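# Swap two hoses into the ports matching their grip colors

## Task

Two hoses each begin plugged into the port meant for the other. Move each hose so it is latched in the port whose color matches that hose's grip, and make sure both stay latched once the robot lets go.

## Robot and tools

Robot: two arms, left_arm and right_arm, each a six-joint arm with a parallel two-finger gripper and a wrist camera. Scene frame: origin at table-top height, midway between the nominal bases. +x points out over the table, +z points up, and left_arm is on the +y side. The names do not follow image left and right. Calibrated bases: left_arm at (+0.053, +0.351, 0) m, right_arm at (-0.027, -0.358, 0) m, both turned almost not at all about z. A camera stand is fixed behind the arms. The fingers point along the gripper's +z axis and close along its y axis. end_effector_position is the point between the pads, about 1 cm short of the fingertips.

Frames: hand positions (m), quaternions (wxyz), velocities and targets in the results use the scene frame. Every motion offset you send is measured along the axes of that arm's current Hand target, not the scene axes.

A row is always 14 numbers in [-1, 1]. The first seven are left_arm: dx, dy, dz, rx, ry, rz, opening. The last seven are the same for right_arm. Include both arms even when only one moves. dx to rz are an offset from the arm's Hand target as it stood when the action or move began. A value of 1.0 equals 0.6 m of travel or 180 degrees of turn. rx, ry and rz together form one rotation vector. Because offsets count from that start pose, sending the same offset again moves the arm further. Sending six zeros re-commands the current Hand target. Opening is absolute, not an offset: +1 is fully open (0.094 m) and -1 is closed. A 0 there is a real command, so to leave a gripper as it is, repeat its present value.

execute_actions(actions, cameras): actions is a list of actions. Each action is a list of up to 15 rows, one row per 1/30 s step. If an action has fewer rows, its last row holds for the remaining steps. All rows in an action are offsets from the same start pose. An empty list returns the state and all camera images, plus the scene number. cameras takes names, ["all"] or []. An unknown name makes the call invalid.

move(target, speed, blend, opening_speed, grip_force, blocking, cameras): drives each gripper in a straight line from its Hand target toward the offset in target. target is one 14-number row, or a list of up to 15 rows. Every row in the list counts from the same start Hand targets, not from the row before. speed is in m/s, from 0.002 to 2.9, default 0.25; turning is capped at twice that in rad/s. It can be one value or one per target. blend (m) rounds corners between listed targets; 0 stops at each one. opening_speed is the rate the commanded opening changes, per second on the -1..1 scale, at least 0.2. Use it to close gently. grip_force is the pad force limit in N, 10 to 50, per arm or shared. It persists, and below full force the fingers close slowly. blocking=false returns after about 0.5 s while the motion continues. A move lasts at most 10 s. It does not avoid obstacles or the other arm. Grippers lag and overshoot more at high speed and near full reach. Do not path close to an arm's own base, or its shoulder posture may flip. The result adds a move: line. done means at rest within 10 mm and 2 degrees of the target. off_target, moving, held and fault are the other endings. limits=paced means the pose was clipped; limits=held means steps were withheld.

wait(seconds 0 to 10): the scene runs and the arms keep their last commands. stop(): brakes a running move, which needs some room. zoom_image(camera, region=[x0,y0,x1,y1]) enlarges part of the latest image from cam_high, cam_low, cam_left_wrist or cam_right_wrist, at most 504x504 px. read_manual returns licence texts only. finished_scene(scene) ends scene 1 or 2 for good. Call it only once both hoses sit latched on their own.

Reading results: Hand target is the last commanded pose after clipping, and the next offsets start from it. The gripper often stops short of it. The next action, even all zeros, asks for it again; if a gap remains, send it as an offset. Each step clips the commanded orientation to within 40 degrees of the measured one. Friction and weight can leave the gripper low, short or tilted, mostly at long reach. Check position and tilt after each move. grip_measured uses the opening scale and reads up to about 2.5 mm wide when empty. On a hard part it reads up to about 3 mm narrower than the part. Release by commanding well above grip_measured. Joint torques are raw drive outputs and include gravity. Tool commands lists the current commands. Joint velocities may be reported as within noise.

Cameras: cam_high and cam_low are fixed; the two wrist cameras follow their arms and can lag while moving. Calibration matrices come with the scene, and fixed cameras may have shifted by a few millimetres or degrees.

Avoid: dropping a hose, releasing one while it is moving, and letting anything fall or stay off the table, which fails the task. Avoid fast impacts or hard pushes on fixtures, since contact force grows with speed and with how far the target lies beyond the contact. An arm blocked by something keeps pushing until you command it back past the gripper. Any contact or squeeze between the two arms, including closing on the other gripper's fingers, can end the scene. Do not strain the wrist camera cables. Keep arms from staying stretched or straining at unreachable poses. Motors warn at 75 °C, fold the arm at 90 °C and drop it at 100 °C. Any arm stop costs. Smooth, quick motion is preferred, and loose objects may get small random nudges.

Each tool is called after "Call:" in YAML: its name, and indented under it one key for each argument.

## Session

Call:
execute_actions:
  actions: []

Call:
zoom_image:
  camera: "cam_high"
  region: [150, 270, 350, 470]

Call:
zoom_image:
  camera: "cam_low"
  region: [220, 250, 380, 360]

Scene clock: 0.00 s.
left_arm: end_effector_position=(+0.4443, +0.3672, +0.0786) grip_measured=+1.000 end_effector_quat_wxyz=(+0.545, -0.043, +0.835, +0.066) | right_arm: end_effector_position=(+0.3736, -0.3261, +0.0857) grip_measured=+1.000 end_effector_quat_wxyz=(+0.567, -0.073, +0.819, +0.038)
Joint positions: left_arm=[-0.048 1.543 0.39 0.735 -0.202 -0.02 0.094] | right_arm=[0.008 1.578 0.396 0.817 -0.12 -0.068 0.094]
Joint velocities: within noise
Joint torques (N m): no reading
Heat: left arm: 44 °C; right arm: 42 °C.
Hand target: left_arm +0.4469, +0.3671, +0.0840; +0.551, -0.044, +0.831, +0.066 | right_arm +0.3751, -0.3261, +0.0890; +0.570, -0.073, +0.817, +0.038
Tool commands: left_gripper/opening=+1.0 right_gripper/opening=+1.0
camera_calibration:
cam_left_wrist: T_world_to_cam=[[0.137415, -0.988769, -0.0587655, 0.308774], [-0.766114, -0.0684908, -0.639045, 0.455196], [0.627843, 0.132835, -0.766921, -0.178535], [0, 0, 0, 1]] pos_world=[0.418393, 0.360198, 0.172114]
cam_right_wrist: T_world_to_cam=[[0.177746, -0.984049, 0.00731866, -0.382708], [-0.71931, -0.134995, -0.681446, 0.324517], [0.671565, 0.11586, -0.731832, -0.0712499], [0, 0, 0, 1]] pos_world=[0.349302, -0.32454, 0.171799]

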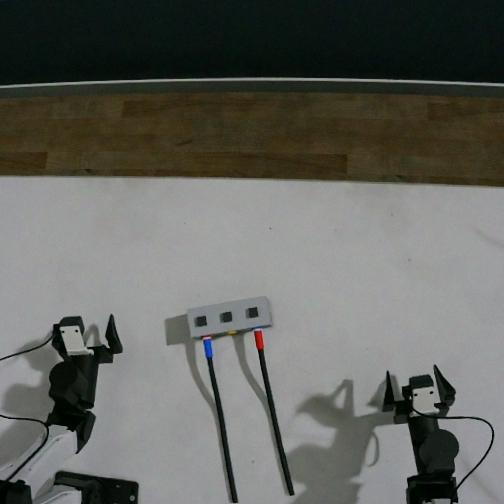

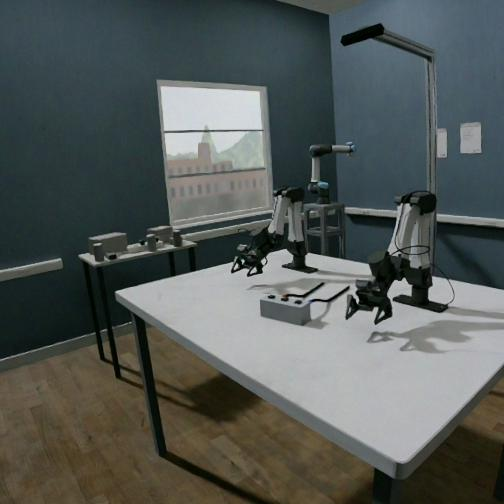

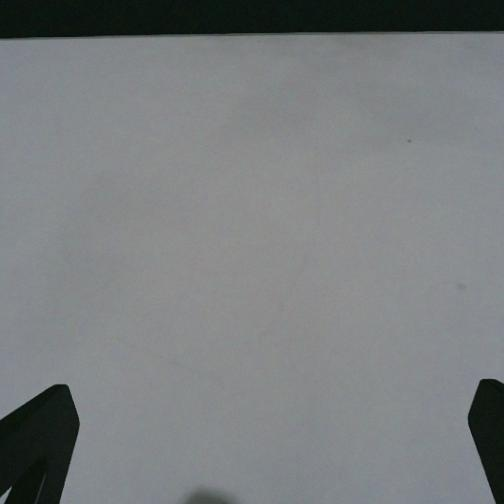

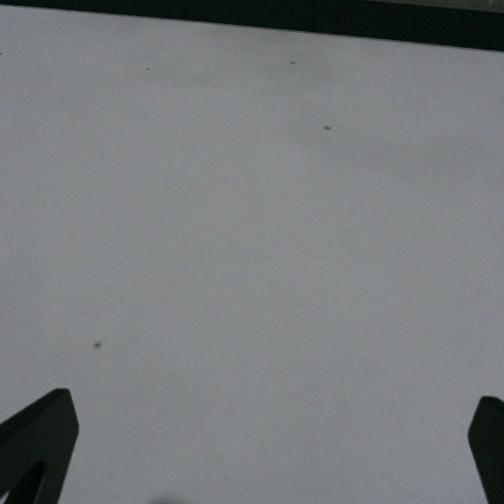

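Scaled by 2.520.

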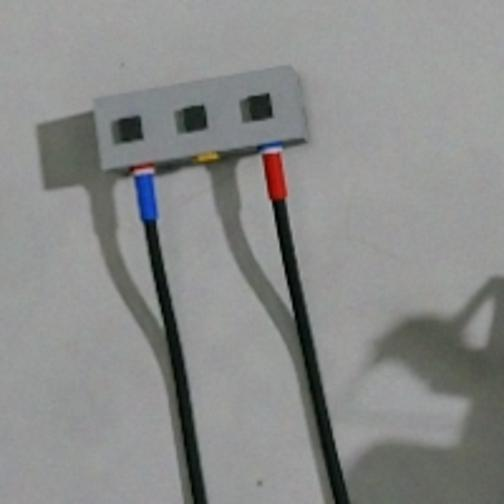

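Scaled by 3.150.

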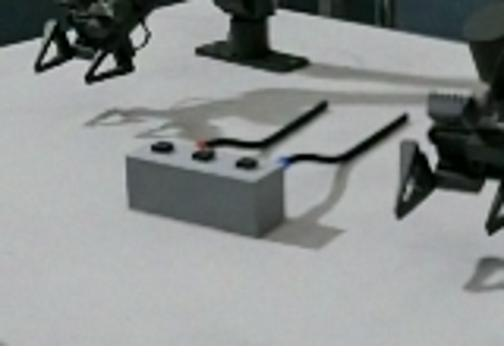

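Call:
move:
  target:
    - [-0.15,-0.2,-0.07,0.05,0.13,0.04,-1,0,0,0,0,0,0,1]
    - [-0.088,-0.408,-0.098,0.105,0.266,0.085,-1,0,0,0,0,0,0,1]
  blend: [0.05,0]
  cameras: ["cam_left_wrist"]

Scene clock: 21.93 s.
left_arm: end_effector_position=(+0.4473, +0.1204, +0.1418) grip_measured=-0.988 end_effector_quat_wxyz=(+0.160, +0.133, +0.978, -0.014) | right_arm: end_effector_position=(+0.3736, -0.3261, +0.0857) grip_measured=+1.000 end_effector_quat_wxyz=(+0.567, -0.073, +0.819, +0.038)
Joint positions: left_arm=[-0.57 2.007 1.864 -1.124 -0.109 -0.284 0.001] | right_arm=[0.008 1.578 0.396 0.817 -0.12 -0.068 0.094]
Joint torques (N m): left_arm=[0.29 -8.95 10.06 0.91 0.17 -0.1] | right_arm=[-0.38 -6.61 5.72 1.88 -0.03 0.07]
Heat: left arm: 47 °C; right arm: 44 °C.
Hand target: left_arm +0.4496, +0.1160, +0.1406; +0.156, +0.129, +0.979, -0.020 | right_arm +0.3751, -0.3261, +0.0890; +0.570, -0.073, +0.817, +0.038
Off the commanded pose: left_arm 0.005 m, 1 deg | right_arm 0.004 m, 0 deg.
move: done
camera_calibration:
cam_left_wrist: T_world_to_cam=[[-0.265759, -0.964012, -0.00727494, 0.238108], [-0.954408, 0.262032, 0.142984, 0.414489], [-0.135932, 0.0449424, -0.989698, 0.284581], [0, 0, 0, 1]] pos_world=[0.497555, 0.10814, 0.224116]
Images, in order (width x height): cam_left_wrist 504x504.

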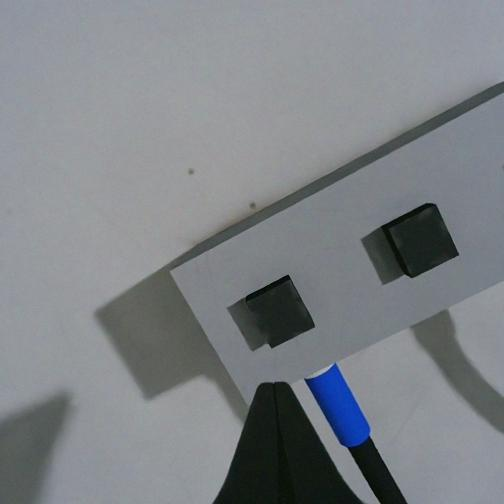

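Call:
move:
  target:
    - [0.007,-0.01,0.05,0,0,0,-1,0,0,0,0,0,0,1]
    - [0.064,-0.01,0.2245,0,0.025,0,-1,0,0,0,0,0,0,1]
  speed: 0.08
  blend: [0.005,0]
  cameras: ["cam_left_wrist","cam_high"]

Call:
zoom_image:
  camera: "cam_high"
  region: [150, 270, 350, 470]

Scene clock: 30.47 s.
left_arm: end_effector_position=(+0.4797, +0.0948, +0.0809) grip_measured=-0.988 end_effector_quat_wxyz=(+0.219, +0.125, +0.967, -0.048) | right_arm: end_effector_position=(+0.3736, -0.3261, +0.0857) grip_measured=+1.000 end_effector_quat_wxyz=(+0.567, -0.073, +0.819, +0.038)
Joint positions: left_arm=[-0.575 2.057 1.648 -0.721 -0.1 -0.295 0.001] | right_arm=[0.008 1.578 0.396 0.817 -0.12 -0.068 0.094]
Joint torques (N m): left_arm=[0.65 -1.42 2.28 0.71 0.3 -0.07] | right_arm=[-0.36 -6.61 5.74 1.89 -0.03 0.07]
Heat: left arm: 46 °C; right arm: 45 °C.
Hand target: left_arm +0.4532, +0.1089, +0.0006; +0.117, +0.129, +0.984, -0.015 | right_arm +0.3751, -0.3261, +0.0890; +0.570, -0.073, +0.817, +0.038
Off the commanded pose: left_arm 0.086 m, 12 deg | right_arm 0.004 m, 0 deg.
move: off_target (left_arm)
camera_calibration:
cam_left_wrist: T_world_to_cam=[[-0.265245, -0.963069, 0.0462885, 0.216932], [-0.963786, 0.266204, 0.0158562, 0.475201], [-0.0275928, -0.0404064, -0.998802, 0.186795], [0, 0, 0, 1]] pos_world=[0.520686, 0.0899673, 0.168995]
Images, in order (width x height): cam_high 504x504, cam_left_wrist 504x504.

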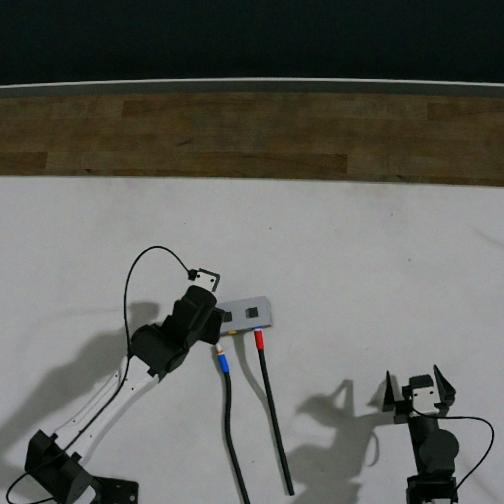

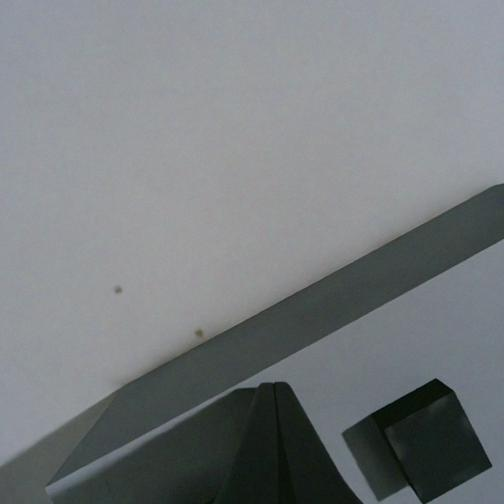

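Scaled by 2.520.

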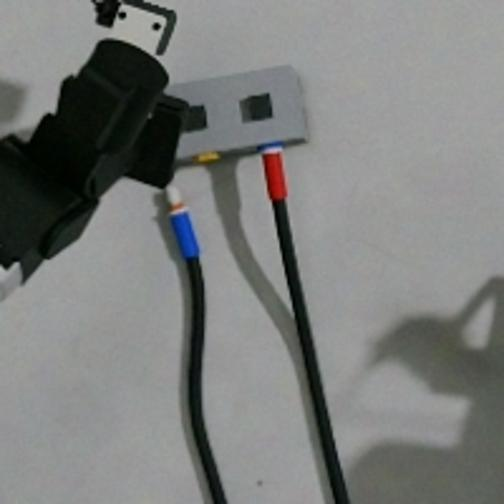

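Call:
move:
  target:
    - [-0.0585,0,-0.2425,0,0,0,-1,0,0,0,0,0,0,1]
    - [-0.136,-0.154,-0.205,0.03,-0.0797,0.0783,-1,0,0,0,0,0,0,1]
  blend: [0.02,0]
  cameras: ["cam_left_wrist"]

Scene clock: 38.07 s.
left_arm: end_effector_position=(+0.4726, +0.0119, +0.1406) grip_measured=-0.988 end_effector_quat_wxyz=(+0.228, +0.246, +0.940, -0.061) | right_arm: end_effector_position=(+0.3736, -0.3261, +0.0857) grip_measured=+1.000 end_effector_quat_wxyz=(+0.567, -0.073, +0.819, +0.038)
Joint positions: left_arm=[-0.707 2.213 2.117 -1.006 -0.086 -0.174 0.001] | right_arm=[0.008 1.578 0.396 0.817 -0.12 -0.068 0.094]
Joint torques (N m): left_arm=[0.29 -10.74 10 1.4 0.06 0.13] | right_arm=[-0.36 -6.6 5.74 1.88 -0.03 0.07]
Heat: left arm: 46 °C; right arm: 45 °C.
Hand target: left_arm +0.4780, +0.0067, +0.1393; +0.234, +0.251, +0.937, -0.063 | right_arm +0.3751, -0.3261, +0.0890; +0.570, -0.073, +0.817, +0.038
Off the commanded pose: left_arm 0.008 m, 1 deg | right_arm 0.004 m, 0 deg.
move: done
camera_calibration:
cam_left_wrist: T_world_to_cam=[[-0.493585, -0.869636, 0.0103605, 0.244287], [-0.869689, 0.493492, -0.010371, 0.446027], [0.00390621, -0.0141293, -0.999893, 0.22789], [0, 0, 0, 1]] pos_world=[0.507591, -0.00445017, 0.229961]
Images, in order (width x height): cam_left_wrist 504x504.

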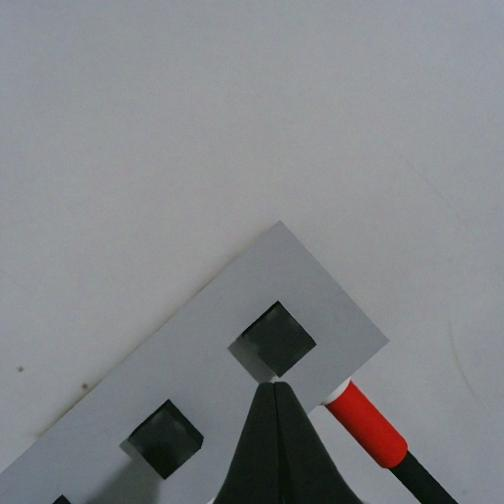

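Call:
move:
  target:
    - [0.02,-0.007,0.046,0,0,0,-1,0,0,0,0,0,0,1]
    - [0.155,-0.007,0.238,0,0.02,0,-1,0,0,0,0,0,0,1]
  speed: 0.08
  blend: [0.005,0]
  cameras: ["cam_left_wrist","cam_high"]

Call:
zoom_image:
  camera: "cam_high"
  region: [150, 270, 350, 470]

Scene clock: 46.87 s.
left_arm: end_effector_position=(+0.5062, -0.0165, +0.0812) grip_measured=-0.988 end_effector_quat_wxyz=(+0.341, +0.231, +0.904, -0.113) | right_arm: end_effector_position=(+0.3736, -0.3261, +0.0857) grip_measured=+1.000 end_effector_quat_wxyz=(+0.567, -0.073, +0.819, +0.038)
Joint positions: left_arm=[-0.709 2.194 1.703 -0.349 -0.094 -0.173 0.001] | right_arm=[0.008 1.578 0.396 0.817 -0.12 -0.068 0.094]
Joint torques (N m): left_arm=[-0.35 -2.97 1.78 0.22 0.19 -0.02] | right_arm=[-0.36 -6.63 5.74 1.88 -0.03 0.08]
Heat: left arm: 48 °C; right arm: 46 °C.
Hand target: left_arm +0.4630, +0.0105, -0.0305; +0.204, +0.253, +0.944, -0.055 | right_arm +0.3751, -0.3261, +0.0890; +0.570, -0.073, +0.817, +0.038
Off the commanded pose: left_arm 0.123 m, 18 deg | right_arm 0.004 m, 0 deg.
move: off_target (left_arm)
camera_calibration:
cam_left_wrist: T_world_to_cam=[[-0.49803, -0.865539, 0.05299, 0.235696], [-0.842665, 0.468637, -0.265133, 0.495179], [0.20465, -0.176697, -0.962755, 0.0605721], [0, 0, 0, 1]] pos_world=[0.522257, -0.0173515, 0.177115]
Images, in order (width x height): cam_high 504x504, cam_left_wrist 504x504.

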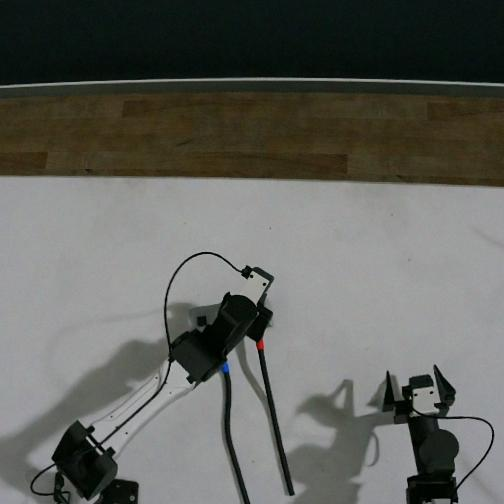

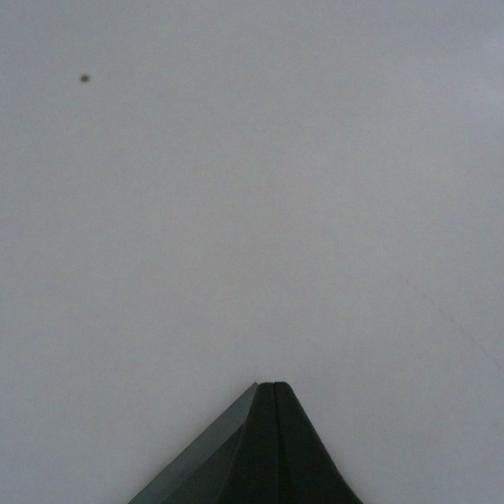

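Scaled by 2.520.

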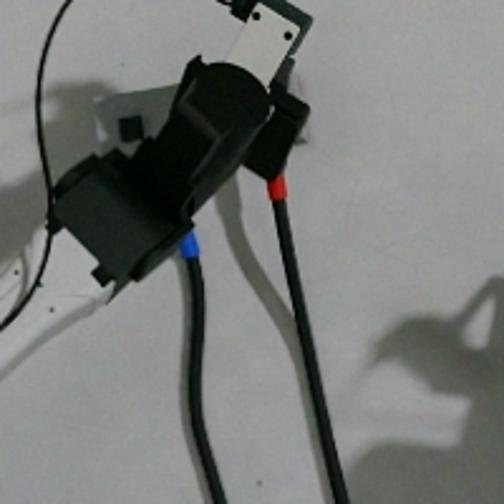

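Call:
move:
  target:
    - [-0.117,0,-0.258,0,-0.02,0,-1,0,0,0,0,0,0,1]
    - [-0.12,-0.001,-0.212,0,0,0,-1,0,0,0,0,0,0,1]
    - [0.039,-0.001,0.018,0,0.03,0,-1,0,0,0,0,0,0,1]
  speed: 0.1
  blend: [0.01,0,0]
  cameras: ["cam_left_wrist","cam_high"]

Call:
zoom_image:
  camera: "cam_high"
  region: [150, 270, 350, 470]

Scene clock: 60.50 s.
left_arm: end_effector_position=(+0.4940, -0.0186, +0.0803) grip_measured=-0.988 end_effector_quat_wxyz=(+0.320, +0.239, +0.910, -0.110) | right_arm: end_effector_position=(+0.3736, -0.3261, +0.0857) grip_measured=+1.000 end_effector_quat_wxyz=(+0.567, -0.073, +0.819, +0.038)
Joint positions: left_arm=[-0.723 2.189 1.722 -0.418 -0.085 -0.178 0.001] | right_arm=[0.008 1.578 0.396 0.817 -0.12 -0.068 0.094]
Joint torques (N m): left_arm=[0.46 -0.8 0.68 0.04 0.24 -0.11] | right_arm=[-0.32 -6.63 5.74 1.89 -0.02 0.07]
Heat: left arm: 48 °C; right arm: 46 °C.
Hand target: left_arm +0.4481, +0.0184, -0.0498; +0.160, +0.255, +0.953, -0.043 | right_arm +0.3751, -0.3261, +0.0890; +0.570, -0.073, +0.817, +0.038
Off the commanded pose: left_arm 0.143 m, 21 deg | right_arm 0.004 m, 0 deg.
move: off_target (left_arm)
camera_calibration:
cam_left_wrist: T_world_to_cam=[[-0.510066, -0.858397, 0.054656, 0.233776], [-0.844632, 0.48785, -0.220452, 0.483408], [0.162571, -0.158609, -0.973865, 0.0838968], [0, 0, 0, 1]] pos_world=[0.513904, -0.0218514, 0.175495]
Images, in order (width x height): cam_high 504x504, cam_left_wrist 504x504.

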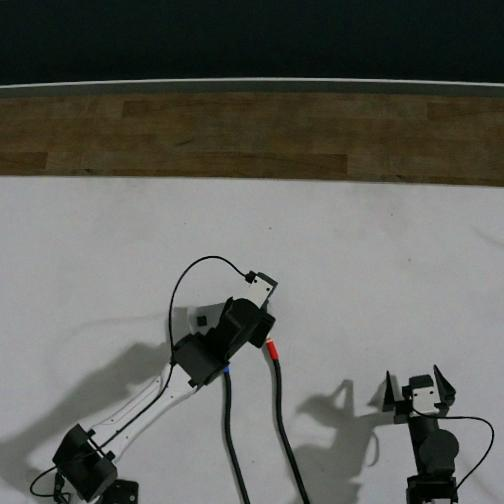

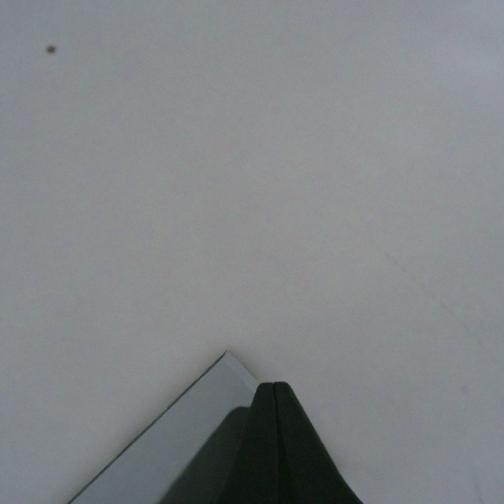

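Scaled by 2.520.

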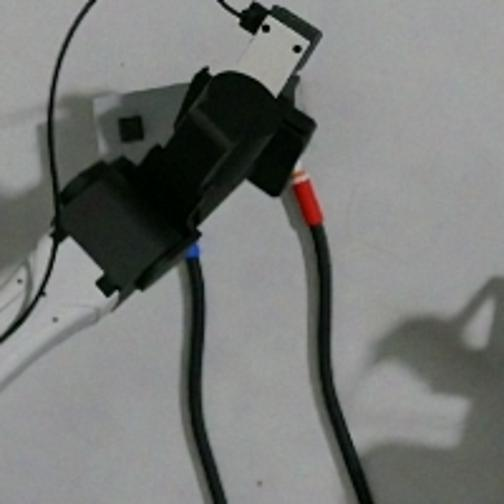

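Call:
move:
  target:
    - [-0.109,0,-0.315,0,-0.03,0,-1,0,0,0,0,0,0,1]
    - [0.129,-0.078,-0.362,-0.1497,-0.1896,-0.1981,-0.2,0,0,0,0,0,0,1]
  blend: [0.02,0]
  cameras: ["cam_left_wrist","cam_high"]

Scene clock: 71.90 s.
left_arm: end_effector_position=(+0.2965, +0.0534, +0.1273) grip_measured=-0.203 end_effector_quat_wxyz=(+0.448, -0.103, +0.886, +0.055) | right_arm: end_effector_position=(+0.3736, -0.3261, +0.0857) grip_measured=+1.000 end_effector_quat_wxyz=(+0.567, -0.073, +0.819, +0.038)
Joint positions: left_arm=[-1.257 1.861 1.37 -0.975 -0.933 -1.436 0.037] | right_arm=[0.008 1.578 0.396 0.817 -0.12 -0.068 0.094]
Joint torques (N m): left_arm=[0.24 -7.24 9.31 0.42 -0.66 -0.11] | right_arm=[-0.36 -6.6 5.76 1.88 -0.03 0.07]
Heat: left arm: 48 °C; right arm: 47 °C.
Hand target: left_arm +0.3000, +0.0500, +0.1302; +0.458, -0.108, +0.881, +0.056 | right_arm +0.3751, -0.3261, +0.0890; +0.570, -0.073, +0.817, +0.038
Off the commanded pose: left_arm 0.006 m, 1 deg | right_arm 0.004 m, 0 deg.
move: done
camera_calibration:
cam_left_wrist: T_world_to_cam=[[0.226041, -0.974117, 0.00144745, -0.0130139], [-0.867787, -0.202042, -0.45401, 0.365313], [0.442551, 0.101369, -0.890995, 0.0656618], [0, 0, 0, 1]] pos_world=[0.290897, 0.0544754, 0.224379]
Images, in order (width x height): cam_high 504x504, cam_left_wrist 504x504.

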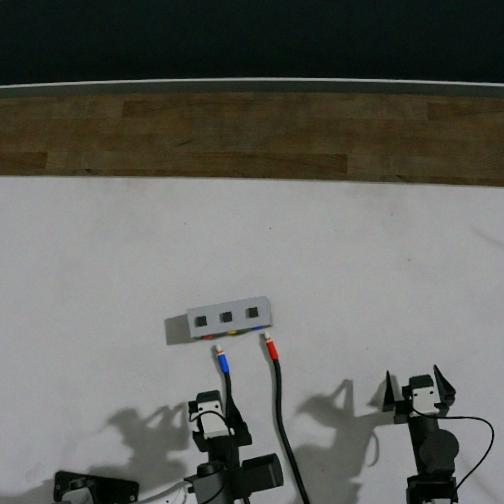

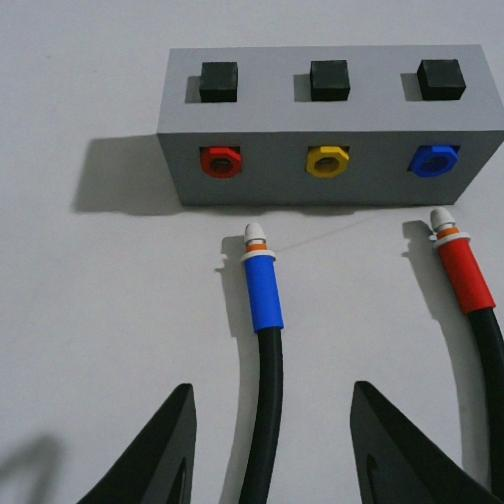

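Call:
move:
  target:
    - [0.077,-0.0085,0.135,-0.0228,0,-0.0159,-0.1,0,0,0,0,0,0,1]
    - [0.077,-0.003,0.219,-0.0228,0,-0.0159,-0.1,0,0,0,0,0,0,1]
    - [0.077,-0.003,0.219,-0.0228,0,-0.0159,-0.95,0,0,0,0,0,0,1]
  speed: 0.15
  blend: [0.01,0,0]
  opening_speed: 1
  cameras: ["cam_left_wrist"]

Scene clock: 84.23 s.
left_arm: end_effector_position=(+0.3809, +0.0675, +0.0239) grip_measured=-0.680 end_effector_quat_wxyz=(+0.459, -0.154, +0.872, +0.071) | right_arm: end_effector_position=(+0.3736, -0.3261, +0.0857) grip_measured=+1.000 end_effector_quat_wxyz=(+0.567, -0.073, +0.819, +0.038)
Joint positions: left_arm=[-1.042 2.11 1.253 -0.433 -0.937 -1.249 0.015] | right_arm=[0.008 1.578 0.396 0.817 -0.12 -0.068 0.094]
Joint torques (N m): left_arm=[0.06 -9.22 5.63 0.9 -0.37 0.14] | right_arm=[-0.36 -6.61 5.74 1.88 -0.02 0.07]
Heat: left arm: 48 °C; right arm: 47 °C.
Hand target: left_arm +0.3790, +0.0678, +0.0168; +0.455, -0.146, +0.875, +0.076 | right_arm +0.3751, -0.3261, +0.0890; +0.570, -0.073, +0.817, +0.038
Off the commanded pose: left_arm 0.007 m, 1 deg | right_arm 0.004 m, 0 deg.
move: done
camera_calibration:
cam_left_wrist: T_world_to_cam=[[0.328057, -0.944368, 0.023389, -0.059613], [-0.825491, -0.298624, -0.478945, 0.38544], [0.459285, 0.137814, -0.877533, -0.0743982], [0, 0, 0, 1]] pos_world=[0.371903, 0.0690579, 0.120712]
Images, in order (width x height): cam_left_wrist 504x504.

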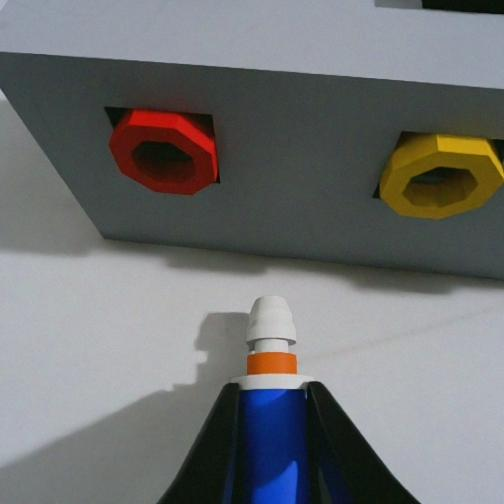

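Call:
move:
  target:
    - [-0.0695,0.0035,-0.0987,0,0,0,-0.95,0,0,0,0,0,0,1]
    - [-0.077,-0.145,-0.102,0.025,0,0.0175,-0.95,0,0,0,0,0,0,1]
    - [-0.045,-0.152,-0.064,0.025,0,0.0175,-0.95,0,0,0,0,0,0,1]
  speed: 0.15
  blend: [0.01,0.005,0]
  cameras: ["cam_left_wrist"]

Call:
zoom_image:
  camera: "cam_left_wrist"
  region: [180, 180, 380, 380]

Scene clock: 97.97 s.
left_arm: end_effector_position=(+0.3894, -0.0222, +0.0641) grip_measured=-0.680 end_effector_quat_wxyz=(+0.459, -0.104, +0.881, +0.055) | right_arm: end_effector_position=(+0.3736, -0.3261, +0.0857) grip_measured=+1.000 end_effector_quat_wxyz=(+0.567, -0.073, +0.819, +0.038)
Joint positions: left_arm=[-1.118 2.276 1.713 -0.709 -0.928 -1.201 0.015] | right_arm=[0.008 1.578 0.396 0.817 -0.12 -0.068 0.094]
Joint torques (N m): left_arm=[0.85 -11.25 8.12 0.96 -0.37 0.13] | right_arm=[-0.36 -6.61 5.72 1.88 -0.03 0.07]
Heat: left arm: 50 °C; right arm: 47 °C.
Hand target: left_arm +0.3936, -0.0237, +0.0610; +0.458, -0.104, +0.881, +0.054 | right_arm +0.3751, -0.3261, +0.0890; +0.570, -0.073, +0.817, +0.038
Off the commanded pose: left_arm 0.005 m, 0 deg | right_arm 0.004 m, 0 deg.
move: done
camera_calibration:
cam_left_wrist: T_world_to_cam=[[0.226951, -0.973898, 0.0039055, -0.107991], [-0.856564, -0.201513, -0.475068, 0.398992], [0.463455, 0.104472, -0.87994, -0.0327994], [0, 0, 0, 1]] pos_world=[0.381472, -0.0213433, 0.161109]
Images, in order (width x height): cam_left_wrist 504x504.

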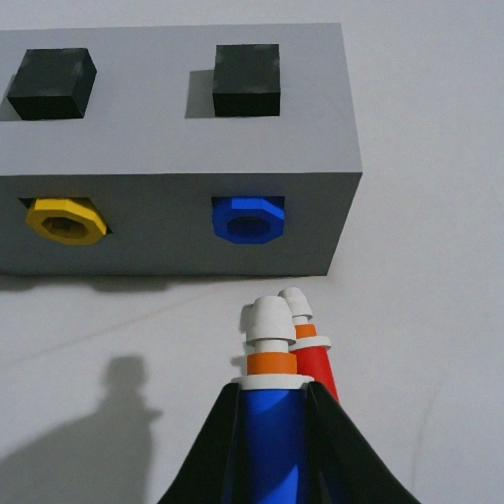

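Scaled by 2.520.

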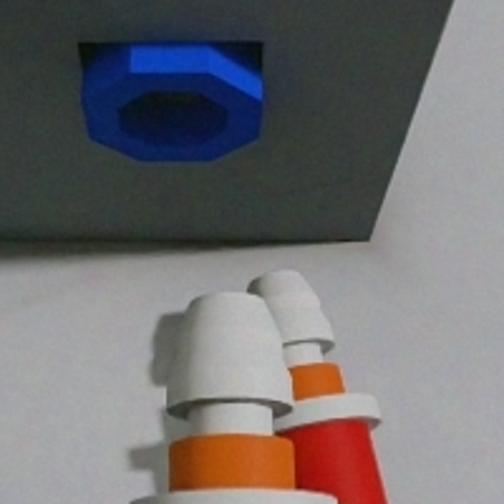

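Call:
move:
  target:
    - [-0.0155,0.016,0.0135,-0.0036,0,-0.0025,-0.95,0,0,0,0,0,0,1]
    - [-0.0225,0.0107,0.0235,-0.0036,0,-0.0025,-0.95,0,0,0,0,0,0,1]
  speed: 0.08
  cameras: ["cam_left_wrist"]

Call:
zoom_image:
  camera: "cam_left_wrist"
  region: [180, 180, 380, 380]

Scene clock: 106.23 s.
left_arm: end_effector_position=(+0.4065, -0.0083, +0.0598) grip_measured=-0.680 end_effector_quat_wxyz=(+0.456, -0.107, +0.881, +0.067) | right_arm: end_effector_position=(+0.3736, -0.3261, +0.0857) grip_measured=+1.000 end_effector_quat_wxyz=(+0.567, -0.073, +0.819, +0.038)
Joint positions: left_arm=[-1.072 2.276 1.695 -0.673 -0.921 -1.155 0.015] | right_arm=[0.008 1.578 0.396 0.817 -0.12 -0.068 0.094]
Joint torques (N m): left_arm=[0.66 -12.3 8.88 1.01 -0.35 0.14] | right_arm=[-0.39 -6.6 5.75 1.88 -0.03 0.07]
Heat: left arm: 51 °C; right arm: 47 °C.
Hand target: left_arm +0.4109, -0.0129, +0.0639; +0.458, -0.110, +0.880, +0.058 | right_arm +0.3751, -0.3261, +0.0890; +0.570, -0.073, +0.817, +0.038
Off the commanded pose: left_arm 0.008 m, 1 deg | right_arm 0.004 m, 0 deg.
move: done
camera_calibration:
cam_left_wrist: T_world_to_cam=[[0.243847, -0.969705, -0.0145006, -0.104082], [-0.856395, -0.208289, -0.472443, 0.414052], [0.45511, 0.127622, -0.881242, -0.0423353], [0, 0, 0, 1]] pos_world=[0.399239, -0.00928327, 0.156799]
Images, in order (width x height): cam_left_wrist 504x504.

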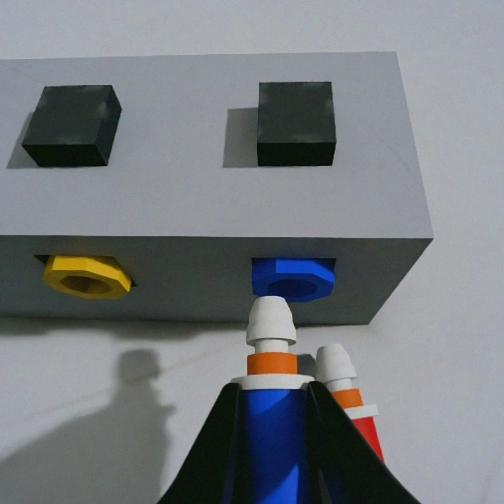

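Scaled by 2.520.

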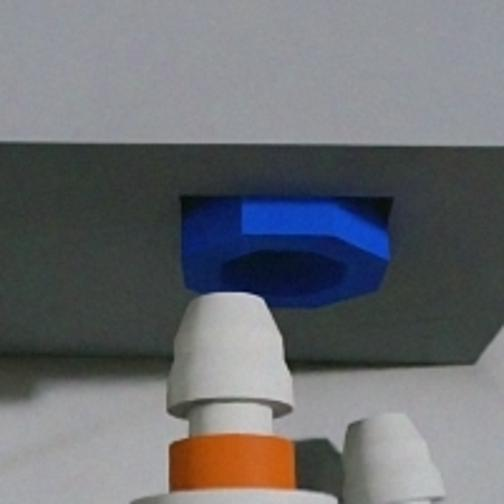

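Call:
move:
  target:
    - [-0.002,-0.012,0.002,0,0,0,-0.95,0,0,0,0,0,0,1]
    - [-0.004,-0.003,0.004,0,0,0,-0.95,0,0,0,0,0,0,1]
  speed: 0.08
  cameras: ["cam_left_wrist"]

Call:
zoom_image:
  camera: "cam_left_wrist"
  region: [180, 180, 380, 380]

Scene clock: 111.03 s.
left_arm: end_effector_position=(+0.4127, -0.0153, +0.0673) grip_measured=-0.680 end_effector_quat_wxyz=(+0.460, -0.112, +0.879, +0.057) | right_arm: end_effector_position=(+0.3736, -0.3261, +0.0857) grip_measured=+1.000 end_effector_quat_wxyz=(+0.567, -0.073, +0.819, +0.038)
Joint positions: left_arm=[-1.067 2.285 1.736 -0.674 -0.919 -1.146 0.015] | right_arm=[0.008 1.578 0.396 0.817 -0.12 -0.068 0.094]
Joint torques (N m): left_arm=[0.75 -12.59 6.5 1.05 -0.34 0.13] | right_arm=[-0.38 -6.63 5.75 1.88 -0.03 0.07]
Heat: left arm: 51 °C; right arm: 47 °C.
Hand target: left_arm +0.4145, -0.0138, +0.0646; +0.458, -0.110, +0.880, +0.058 | right_arm +0.3751, -0.3261, +0.0890; +0.570, -0.073, +0.817, +0.038
Off the commanded pose: left_arm 0.004 m, 0 deg | right_arm 0.004 m, 0 deg.
move: done
camera_calibration:
cam_left_wrist: T_world_to_cam=[[0.242673, -0.970075, 0.00799648, -0.113265], [-0.851335, -0.216907, -0.477682, 0.419517], [0.465122, 0.109113, -0.878496, -0.0422297], [0, 0, 0, 1]] pos_world=[0.404278, -0.0142717, 0.164203]
Images, in order (width x height): cam_left_wrist 504x504.

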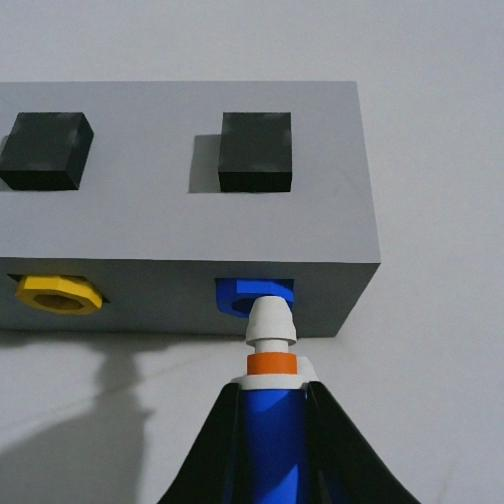

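Scaled by 2.520.

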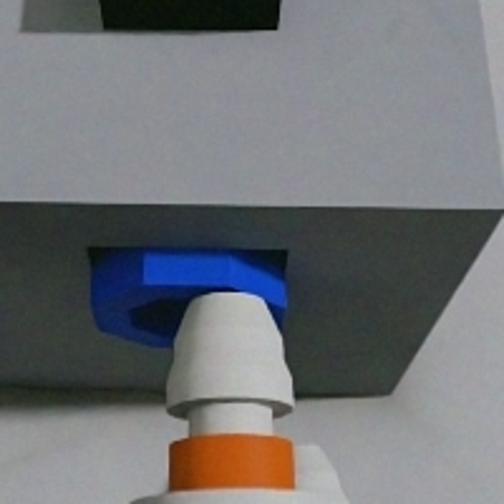

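Call:
move:
  target:
    - [0.0138,0.0042,-0.0067,0,0,0,-0.95,0,0,0,0,0,0,1]
  speed: 0.08
  cameras: ["cam_left_wrist"]

Call:
zoom_image:
  camera: "cam_left_wrist"
  region: [180, 180, 380, 380]

Scene clock: 119.33 s.
left_arm: end_effector_position=(+0.4079, -0.0101, +0.0582) grip_measured=-0.680 end_effector_quat_wxyz=(+0.455, -0.105, +0.881, +0.067) | right_arm: end_effector_position=(+0.3736, -0.3261, +0.0857) grip_measured=+1.000 end_effector_quat_wxyz=(+0.567, -0.073, +0.819, +0.038)
Joint positions: left_arm=[-1.071 2.285 1.705 -0.671 -0.919 -1.148 0.015] | right_arm=[0.008 1.578 0.396 0.817 -0.12 -0.068 0.094]
Joint torques (N m): left_arm=[-0.18 -13.12 6.63 1.01 -0.39 -0.1] | right_arm=[-0.34 -6.67 5.74 1.88 -0.03 0.07]
Heat: left arm: 54 °C; right arm: 47 °C.
Hand target: left_arm +0.4062, -0.0133, +0.0602; +0.458, -0.110, +0.880, +0.058 | right_arm +0.3751, -0.3261, +0.0890; +0.570, -0.073, +0.817, +0.038
Off the commanded pose: left_arm 0.004 m, 1 deg | right_arm 0.004 m, 0 deg.
move: done
camera_calibration:
cam_left_wrist: T_world_to_cam=[[0.240534, -0.970484, -0.0174624, -0.104758], [-0.857993, -0.204172, -0.471341, 0.414748], [0.453864, 0.128356, -0.881778, -0.0436148], [0, 0, 0, 1]] pos_world=[0.400844, -0.0113876, 0.1552]
Images, in order (width x height): cam_left_wrist 504x504.

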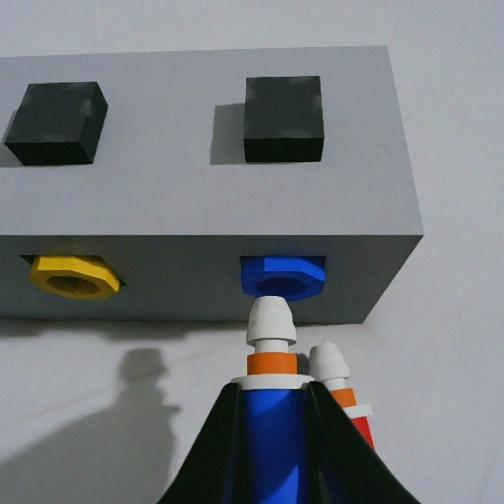

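Scaled by 2.520.

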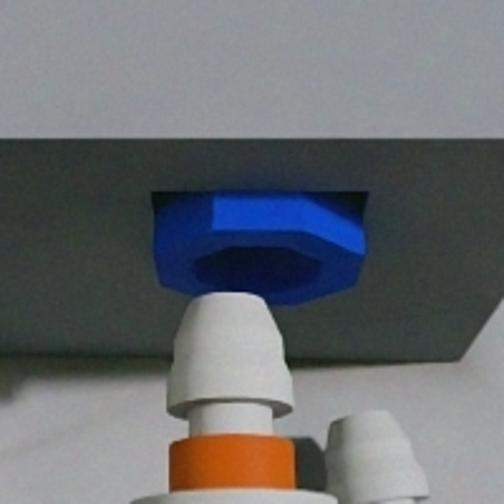

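Call:
move:
  target:
    - [-0.006,-0.008,0.003,0,0,0,-0.95,0,0,0,0,0,0,1]
    - [-0.0232,-0.001,0.0245,0,0,0,-0.95,0,0,0,0,0,0,1]
  speed: 0.06
  blend: [0.001,0]
  cameras: ["cam_left_wrist"]

Call:
zoom_image:
  camera: "cam_left_wrist"
  region: [180, 200, 380, 400]

Scene clock: 124.00 s.
left_arm: end_effector_position=(+0.4130, -0.0104, +0.0561) grip_measured=-0.680 end_effector_quat_wxyz=(+0.447, -0.096, +0.887, +0.065) | right_arm: end_effector_position=(+0.3736, -0.3261, +0.0857) grip_measured=+1.000 end_effector_quat_wxyz=(+0.567, -0.073, +0.819, +0.038)
Joint positions: left_arm=[-1.056 2.285 1.705 -0.65 -0.893 -1.108 0.015] | right_arm=[0.008 1.578 0.396 0.817 -0.12 -0.068 0.094]
Joint torques (N m): left_arm=[1.99 -12.68 8.32 1.23 -0.5 0.13] | right_arm=[-0.36 -6.64 5.72 1.88 -0.03 0.07]
Heat: left arm: 56 °C; right arm: 47 °C.
Hand target: left_arm +0.4258, -0.0091, +0.0632; +0.458, -0.110, +0.880, +0.058 | right_arm +0.3751, -0.3261, +0.0890; +0.570, -0.073, +0.817, +0.038
Off the commanded pose: left_arm 0.015 m, 2 deg | right_arm 0.004 m, 0 deg.
move: off_target (left_arm)
camera_calibration:
cam_left_wrist: T_world_to_cam=[[0.22289, -0.974546, -0.0241021, -0.0986563], [-0.870686, -0.187894, -0.454535, 0.422531], [0.438436, 0.122296, -0.890403, -0.0409107], [0, 0, 0, 1]] pos_world=[0.407818, -0.0117505, 0.15325]
Images, in order (width x height): cam_left_wrist 504x504.

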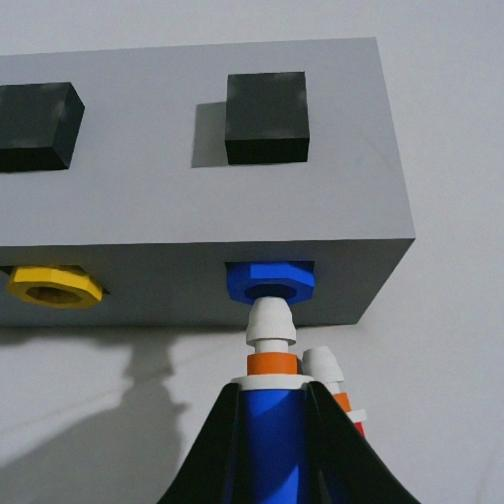

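Scaled by 2.520.

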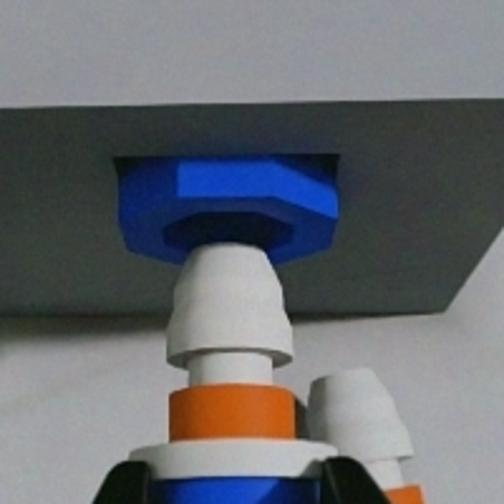

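Call:
move:
  target:
    - [-0.0127,0,-0.069,0,0,0,-0.95,0,0,0,0,0,0,1]
    - [0.004,0.003,-0.02,0,0,0,-0.95,0,0,0,0,0,0,1]
    - [-0.0065,-0.001,-0.004,0,0,0,-0.95,0,0,0,0,0,0,1]
  speed: 0.08
  cameras: ["cam_left_wrist"]

Call:
zoom_image:
  camera: "cam_left_wrist"
  region: [180, 200, 380, 400]

Scene clock: 130.10 s.
left_arm: end_effector_position=(+0.4130, -0.0105, +0.0583) grip_measured=-0.680 end_effector_quat_wxyz=(+0.446, -0.095, +0.887, +0.067) | right_arm: end_effector_position=(+0.3736, -0.3261, +0.0857) grip_measured=+1.000 end_effector_quat_wxyz=(+0.567, -0.073, +0.819, +0.038)
Joint positions: left_arm=[-1.056 2.285 1.716 -0.666 -0.892 -1.108 0.015] | right_arm=[0.008 1.578 0.396 0.817 -0.12 -0.068 0.094]
Joint torques (N m): left_arm=[2 -13.01 8.51 1.21 -0.51 0.13] | right_arm=[-0.36 -6.57 5.74 1.88 -0.03 0.08]
Heat: left arm: 58 °C; right arm: 47 °C.
Hand target: left_arm +0.4261, -0.0095, +0.0676; +0.458, -0.110, +0.880, +0.058 | right_arm +0.3751, -0.3261, +0.0890; +0.570, -0.073, +0.817, +0.038
Off the commanded pose: left_arm 0.016 m, 3 deg | right_arm 0.004 m, 0 deg.
move: off_target (left_arm)
camera_calibration:
cam_left_wrist: T_world_to_cam=[[0.22242, -0.974534, -0.0285229, -0.0983037], [-0.872299, -0.18585, -0.452276, 0.423999], [0.435457, 0.125476, -0.891422, -0.0377012], [0, 0, 0, 1]] pos_world=[0.408136, -0.0122696, 0.155353]
Images, in order (width x height): cam_left_wrist 504x504.

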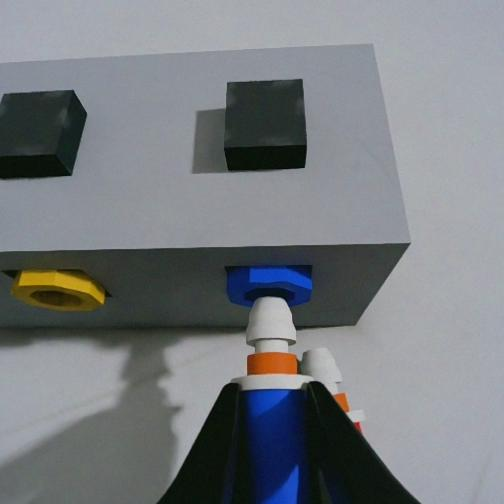

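Scaled by 2.520.

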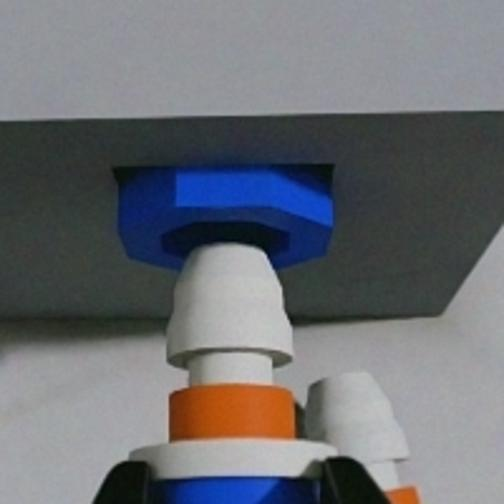

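Call:
move:
  target:
    - [-0.0127,0,-0.069,0,0,0,-0.95,0,0,0,0,0,0,1]
    - [0.003,0.003,-0.022,0,0,0,-0.95,0,0,0,0,0,0,1]
    - [-0.0095,0.001,-0.003,0,0,0,-0.95,0,0,0,0,0,0,1]
  speed: 0.08
  cameras: ["cam_left_wrist"]

Call:
zoom_image:
  camera: "cam_left_wrist"
  region: [180, 200, 380, 400]

Scene clock: 135.43 s.
left_arm: end_effector_position=(+0.4206, -0.0087, +0.0624) grip_measured=-0.680 end_effector_quat_wxyz=(+0.446, -0.102, +0.887, +0.064) | right_arm: end_effector_position=(+0.3736, -0.3261, +0.0857) grip_measured=+1.000 end_effector_quat_wxyz=(+0.567, -0.073, +0.819, +0.038)
Joint positions: left_arm=[-1.04 2.285 1.732 -0.665 -0.887 -1.101 0.015] | right_arm=[0.008 1.578 0.396 0.817 -0.12 -0.068 0.094]
Joint torques (N m): left_arm=[1.02 -13.71 8.05 1.1 -0.53 0.14] | right_arm=[-0.36 -6.61 5.74 1.89 -0.03 0.07]
Heat: left arm: 60 °C; right arm: 47 °C.
Hand target: left_arm +0.4277, -0.0085, +0.0733; +0.458, -0.110, +0.880, +0.058 | right_arm +0.3751, -0.3261, +0.0890; +0.570, -0.073, +0.817, +0.038
Off the commanded pose: left_arm 0.013 m, 2 deg | right_arm 0.004 m, 0 deg.
move: off_target (left_arm)
camera_calibration:
cam_left_wrist: T_world_to_cam=[[0.232924, -0.972359, -0.0162521, -0.103153], [-0.868993, -0.200602, -0.452338, 0.431295], [0.436575, 0.119483, -0.891699, -0.0380713], [0, 0, 0, 1]] pos_world=[0.41544, -0.009234, 0.159466]
Images, in order (width x height): cam_left_wrist 504x504.

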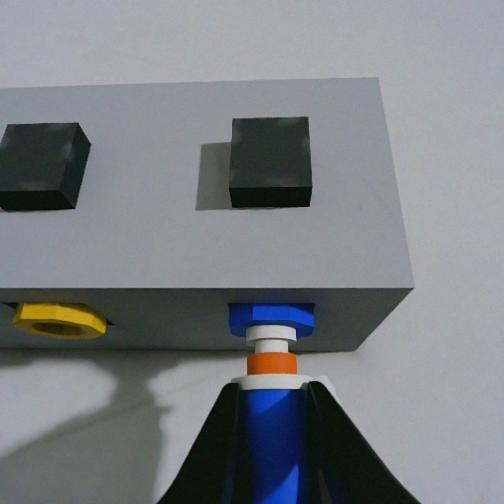

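Scaled by 2.520.

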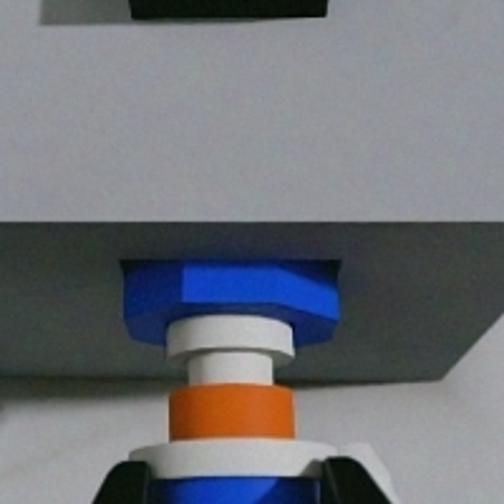

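Call:
move:
  target:
    - [-0.0205,0,0.028,0,0,0,-0.95,0,0,0,0,0,0,1]
    - [-0.042,0,0.058,0,-0.02,0,-0.95,0,0,0,0,0,0,1]
    - [-0.062,0,0.085,0,-0.03,0,-0.95,0,0,0,0,0,0,1]
  speed: 0.05
  blend: [0,0.001,0]
  cameras: ["cam_left_wrist"]

Call:
zoom_image:
  camera: "cam_left_wrist"
  region: [180, 220, 380, 420]

Scene clock: 141.73 s.
left_arm: end_effector_position=(+0.4255, -0.0067, +0.0602) grip_measured=-0.680 end_effector_quat_wxyz=(+0.447, -0.033, +0.888, +0.099) | right_arm: end_effector_position=(+0.3736, -0.3261, +0.0857) grip_measured=+1.000 end_effector_quat_wxyz=(+0.567, -0.073, +0.819, +0.038)
Joint positions: left_arm=[-1.031 2.285 1.711 -0.621 -0.896 -0.923 0.015] | right_arm=[0.008 1.578 0.396 0.817 -0.12 -0.068 0.094]
Joint torques (N m): left_arm=[8.68 -12 7.58 2.89 -0.84 0.25] | right_arm=[-0.38 -6.64 5.74 1.89 -0.03 0.07]
Heat: left arm: 61 °C; right arm: 47 °C.
Hand target: left_arm +0.4889, +0.0070, +0.0745; +0.499, -0.107, +0.858, +0.063 | right_arm +0.3751, -0.3261, +0.0890; +0.570, -0.073, +0.817, +0.038
Off the commanded pose: left_arm 0.066 m, 12 deg | right_arm 0.004 m, 0 deg.
move: off_target (left_arm)
camera_calibration:
cam_left_wrist: T_world_to_cam=[[0.140783, -0.979969, -0.14086, -0.0557246], [-0.888802, -0.0624255, -0.45402, 0.444539], [0.436132, 0.189115, -0.879787, -0.0424076], [0, 0, 0, 1]] pos_world=[0.421448, -0.0188379, 0.156671]
Images, in order (width x height): cam_left_wrist 504x504.

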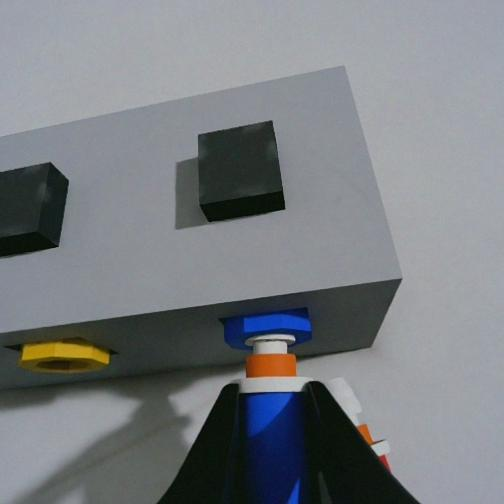

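Scaled by 2.520.

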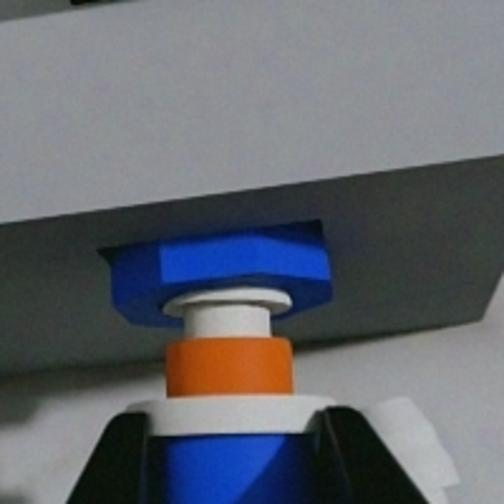

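Call:
move:
  target:
    - [0.04,0,-0.07,-0.015,0.02,-0.009,-0.95,0,0,0,0,0,0,1]
    - [0.015,0,-0.03,-0.035,0.01,-0.02,-0.95,0,0,0,0,0,0,1]
    - [0.0,0,0.0,-0.05,0,-0.029,-0.95,0,0,0,0,0,0,1]
  speed: 0.05
  blend: [0,0.001,0]
  cameras: ["cam_left_wrist"]

Call:
zoom_image:
  camera: "cam_left_wrist"
  region: [180, 220, 380, 420]

Scene clock: 150.90 s.
left_arm: end_effector_position=(+0.4256, -0.0090, +0.0620) grip_measured=-0.680 end_effector_quat_wxyz=(+0.423, -0.114, +0.891, +0.116) | right_arm: end_effector_position=(+0.3736, -0.3261, +0.0857) grip_measured=+1.000 end_effector_quat_wxyz=(+0.567, -0.073, +0.819, +0.038)
Joint positions: left_arm=[-1.033 2.425 2.006 -0.972 -0.895 -1.201 0.015] | right_arm=[0.008 1.578 0.396 0.817 -0.12 -0.068 0.094]
Joint torques (N m): left_arm=[7.5 -10.13 10.77 1.92 -1.6 -0.12] | right_arm=[-0.36 -6.61 5.75 1.88 -0.03 0.07]
Heat: left arm: 61 °C; right arm: 47 °C.
Hand target: left_arm +0.4889, +0.0071, +0.0744; +0.491, -0.185, +0.844, +0.107 | right_arm +0.3751, -0.3261, +0.0890; +0.570, -0.073, +0.817, +0.038
Off the commanded pose: left_arm 0.066 m, 13 deg | right_arm 0.004 m, 0 deg.
move: off_target (left_arm)
camera_calibration:
cam_left_wrist: T_world_to_cam=[[0.296264, -0.94934, -0.104792, -0.125948], [-0.878279, -0.227675, -0.420465, 0.437214], [0.375305, 0.216605, -0.901237, -0.0129696], [0, 0, 0, 1]] pos_world=[0.426177, -0.0172154, 0.158946]
Images, in order (width x height): cam_left_wrist 504x504.

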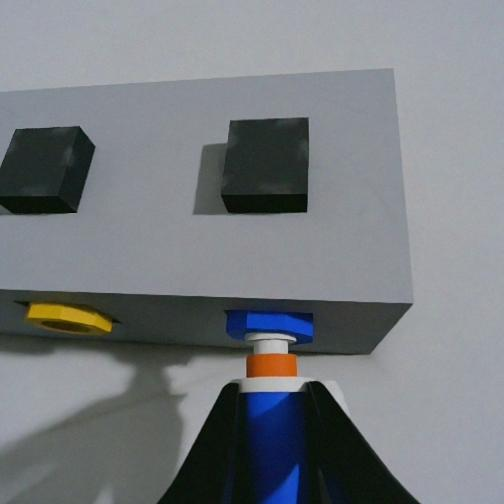

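Scaled by 2.520.

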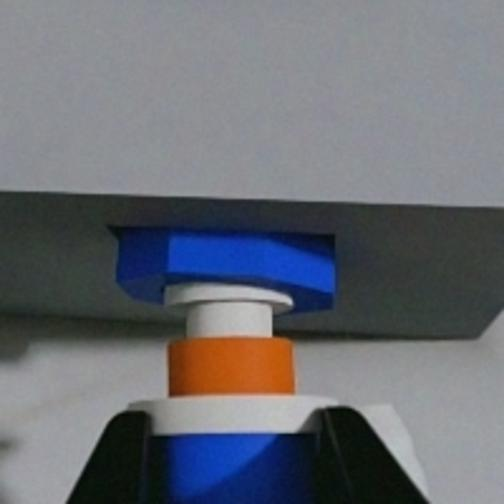

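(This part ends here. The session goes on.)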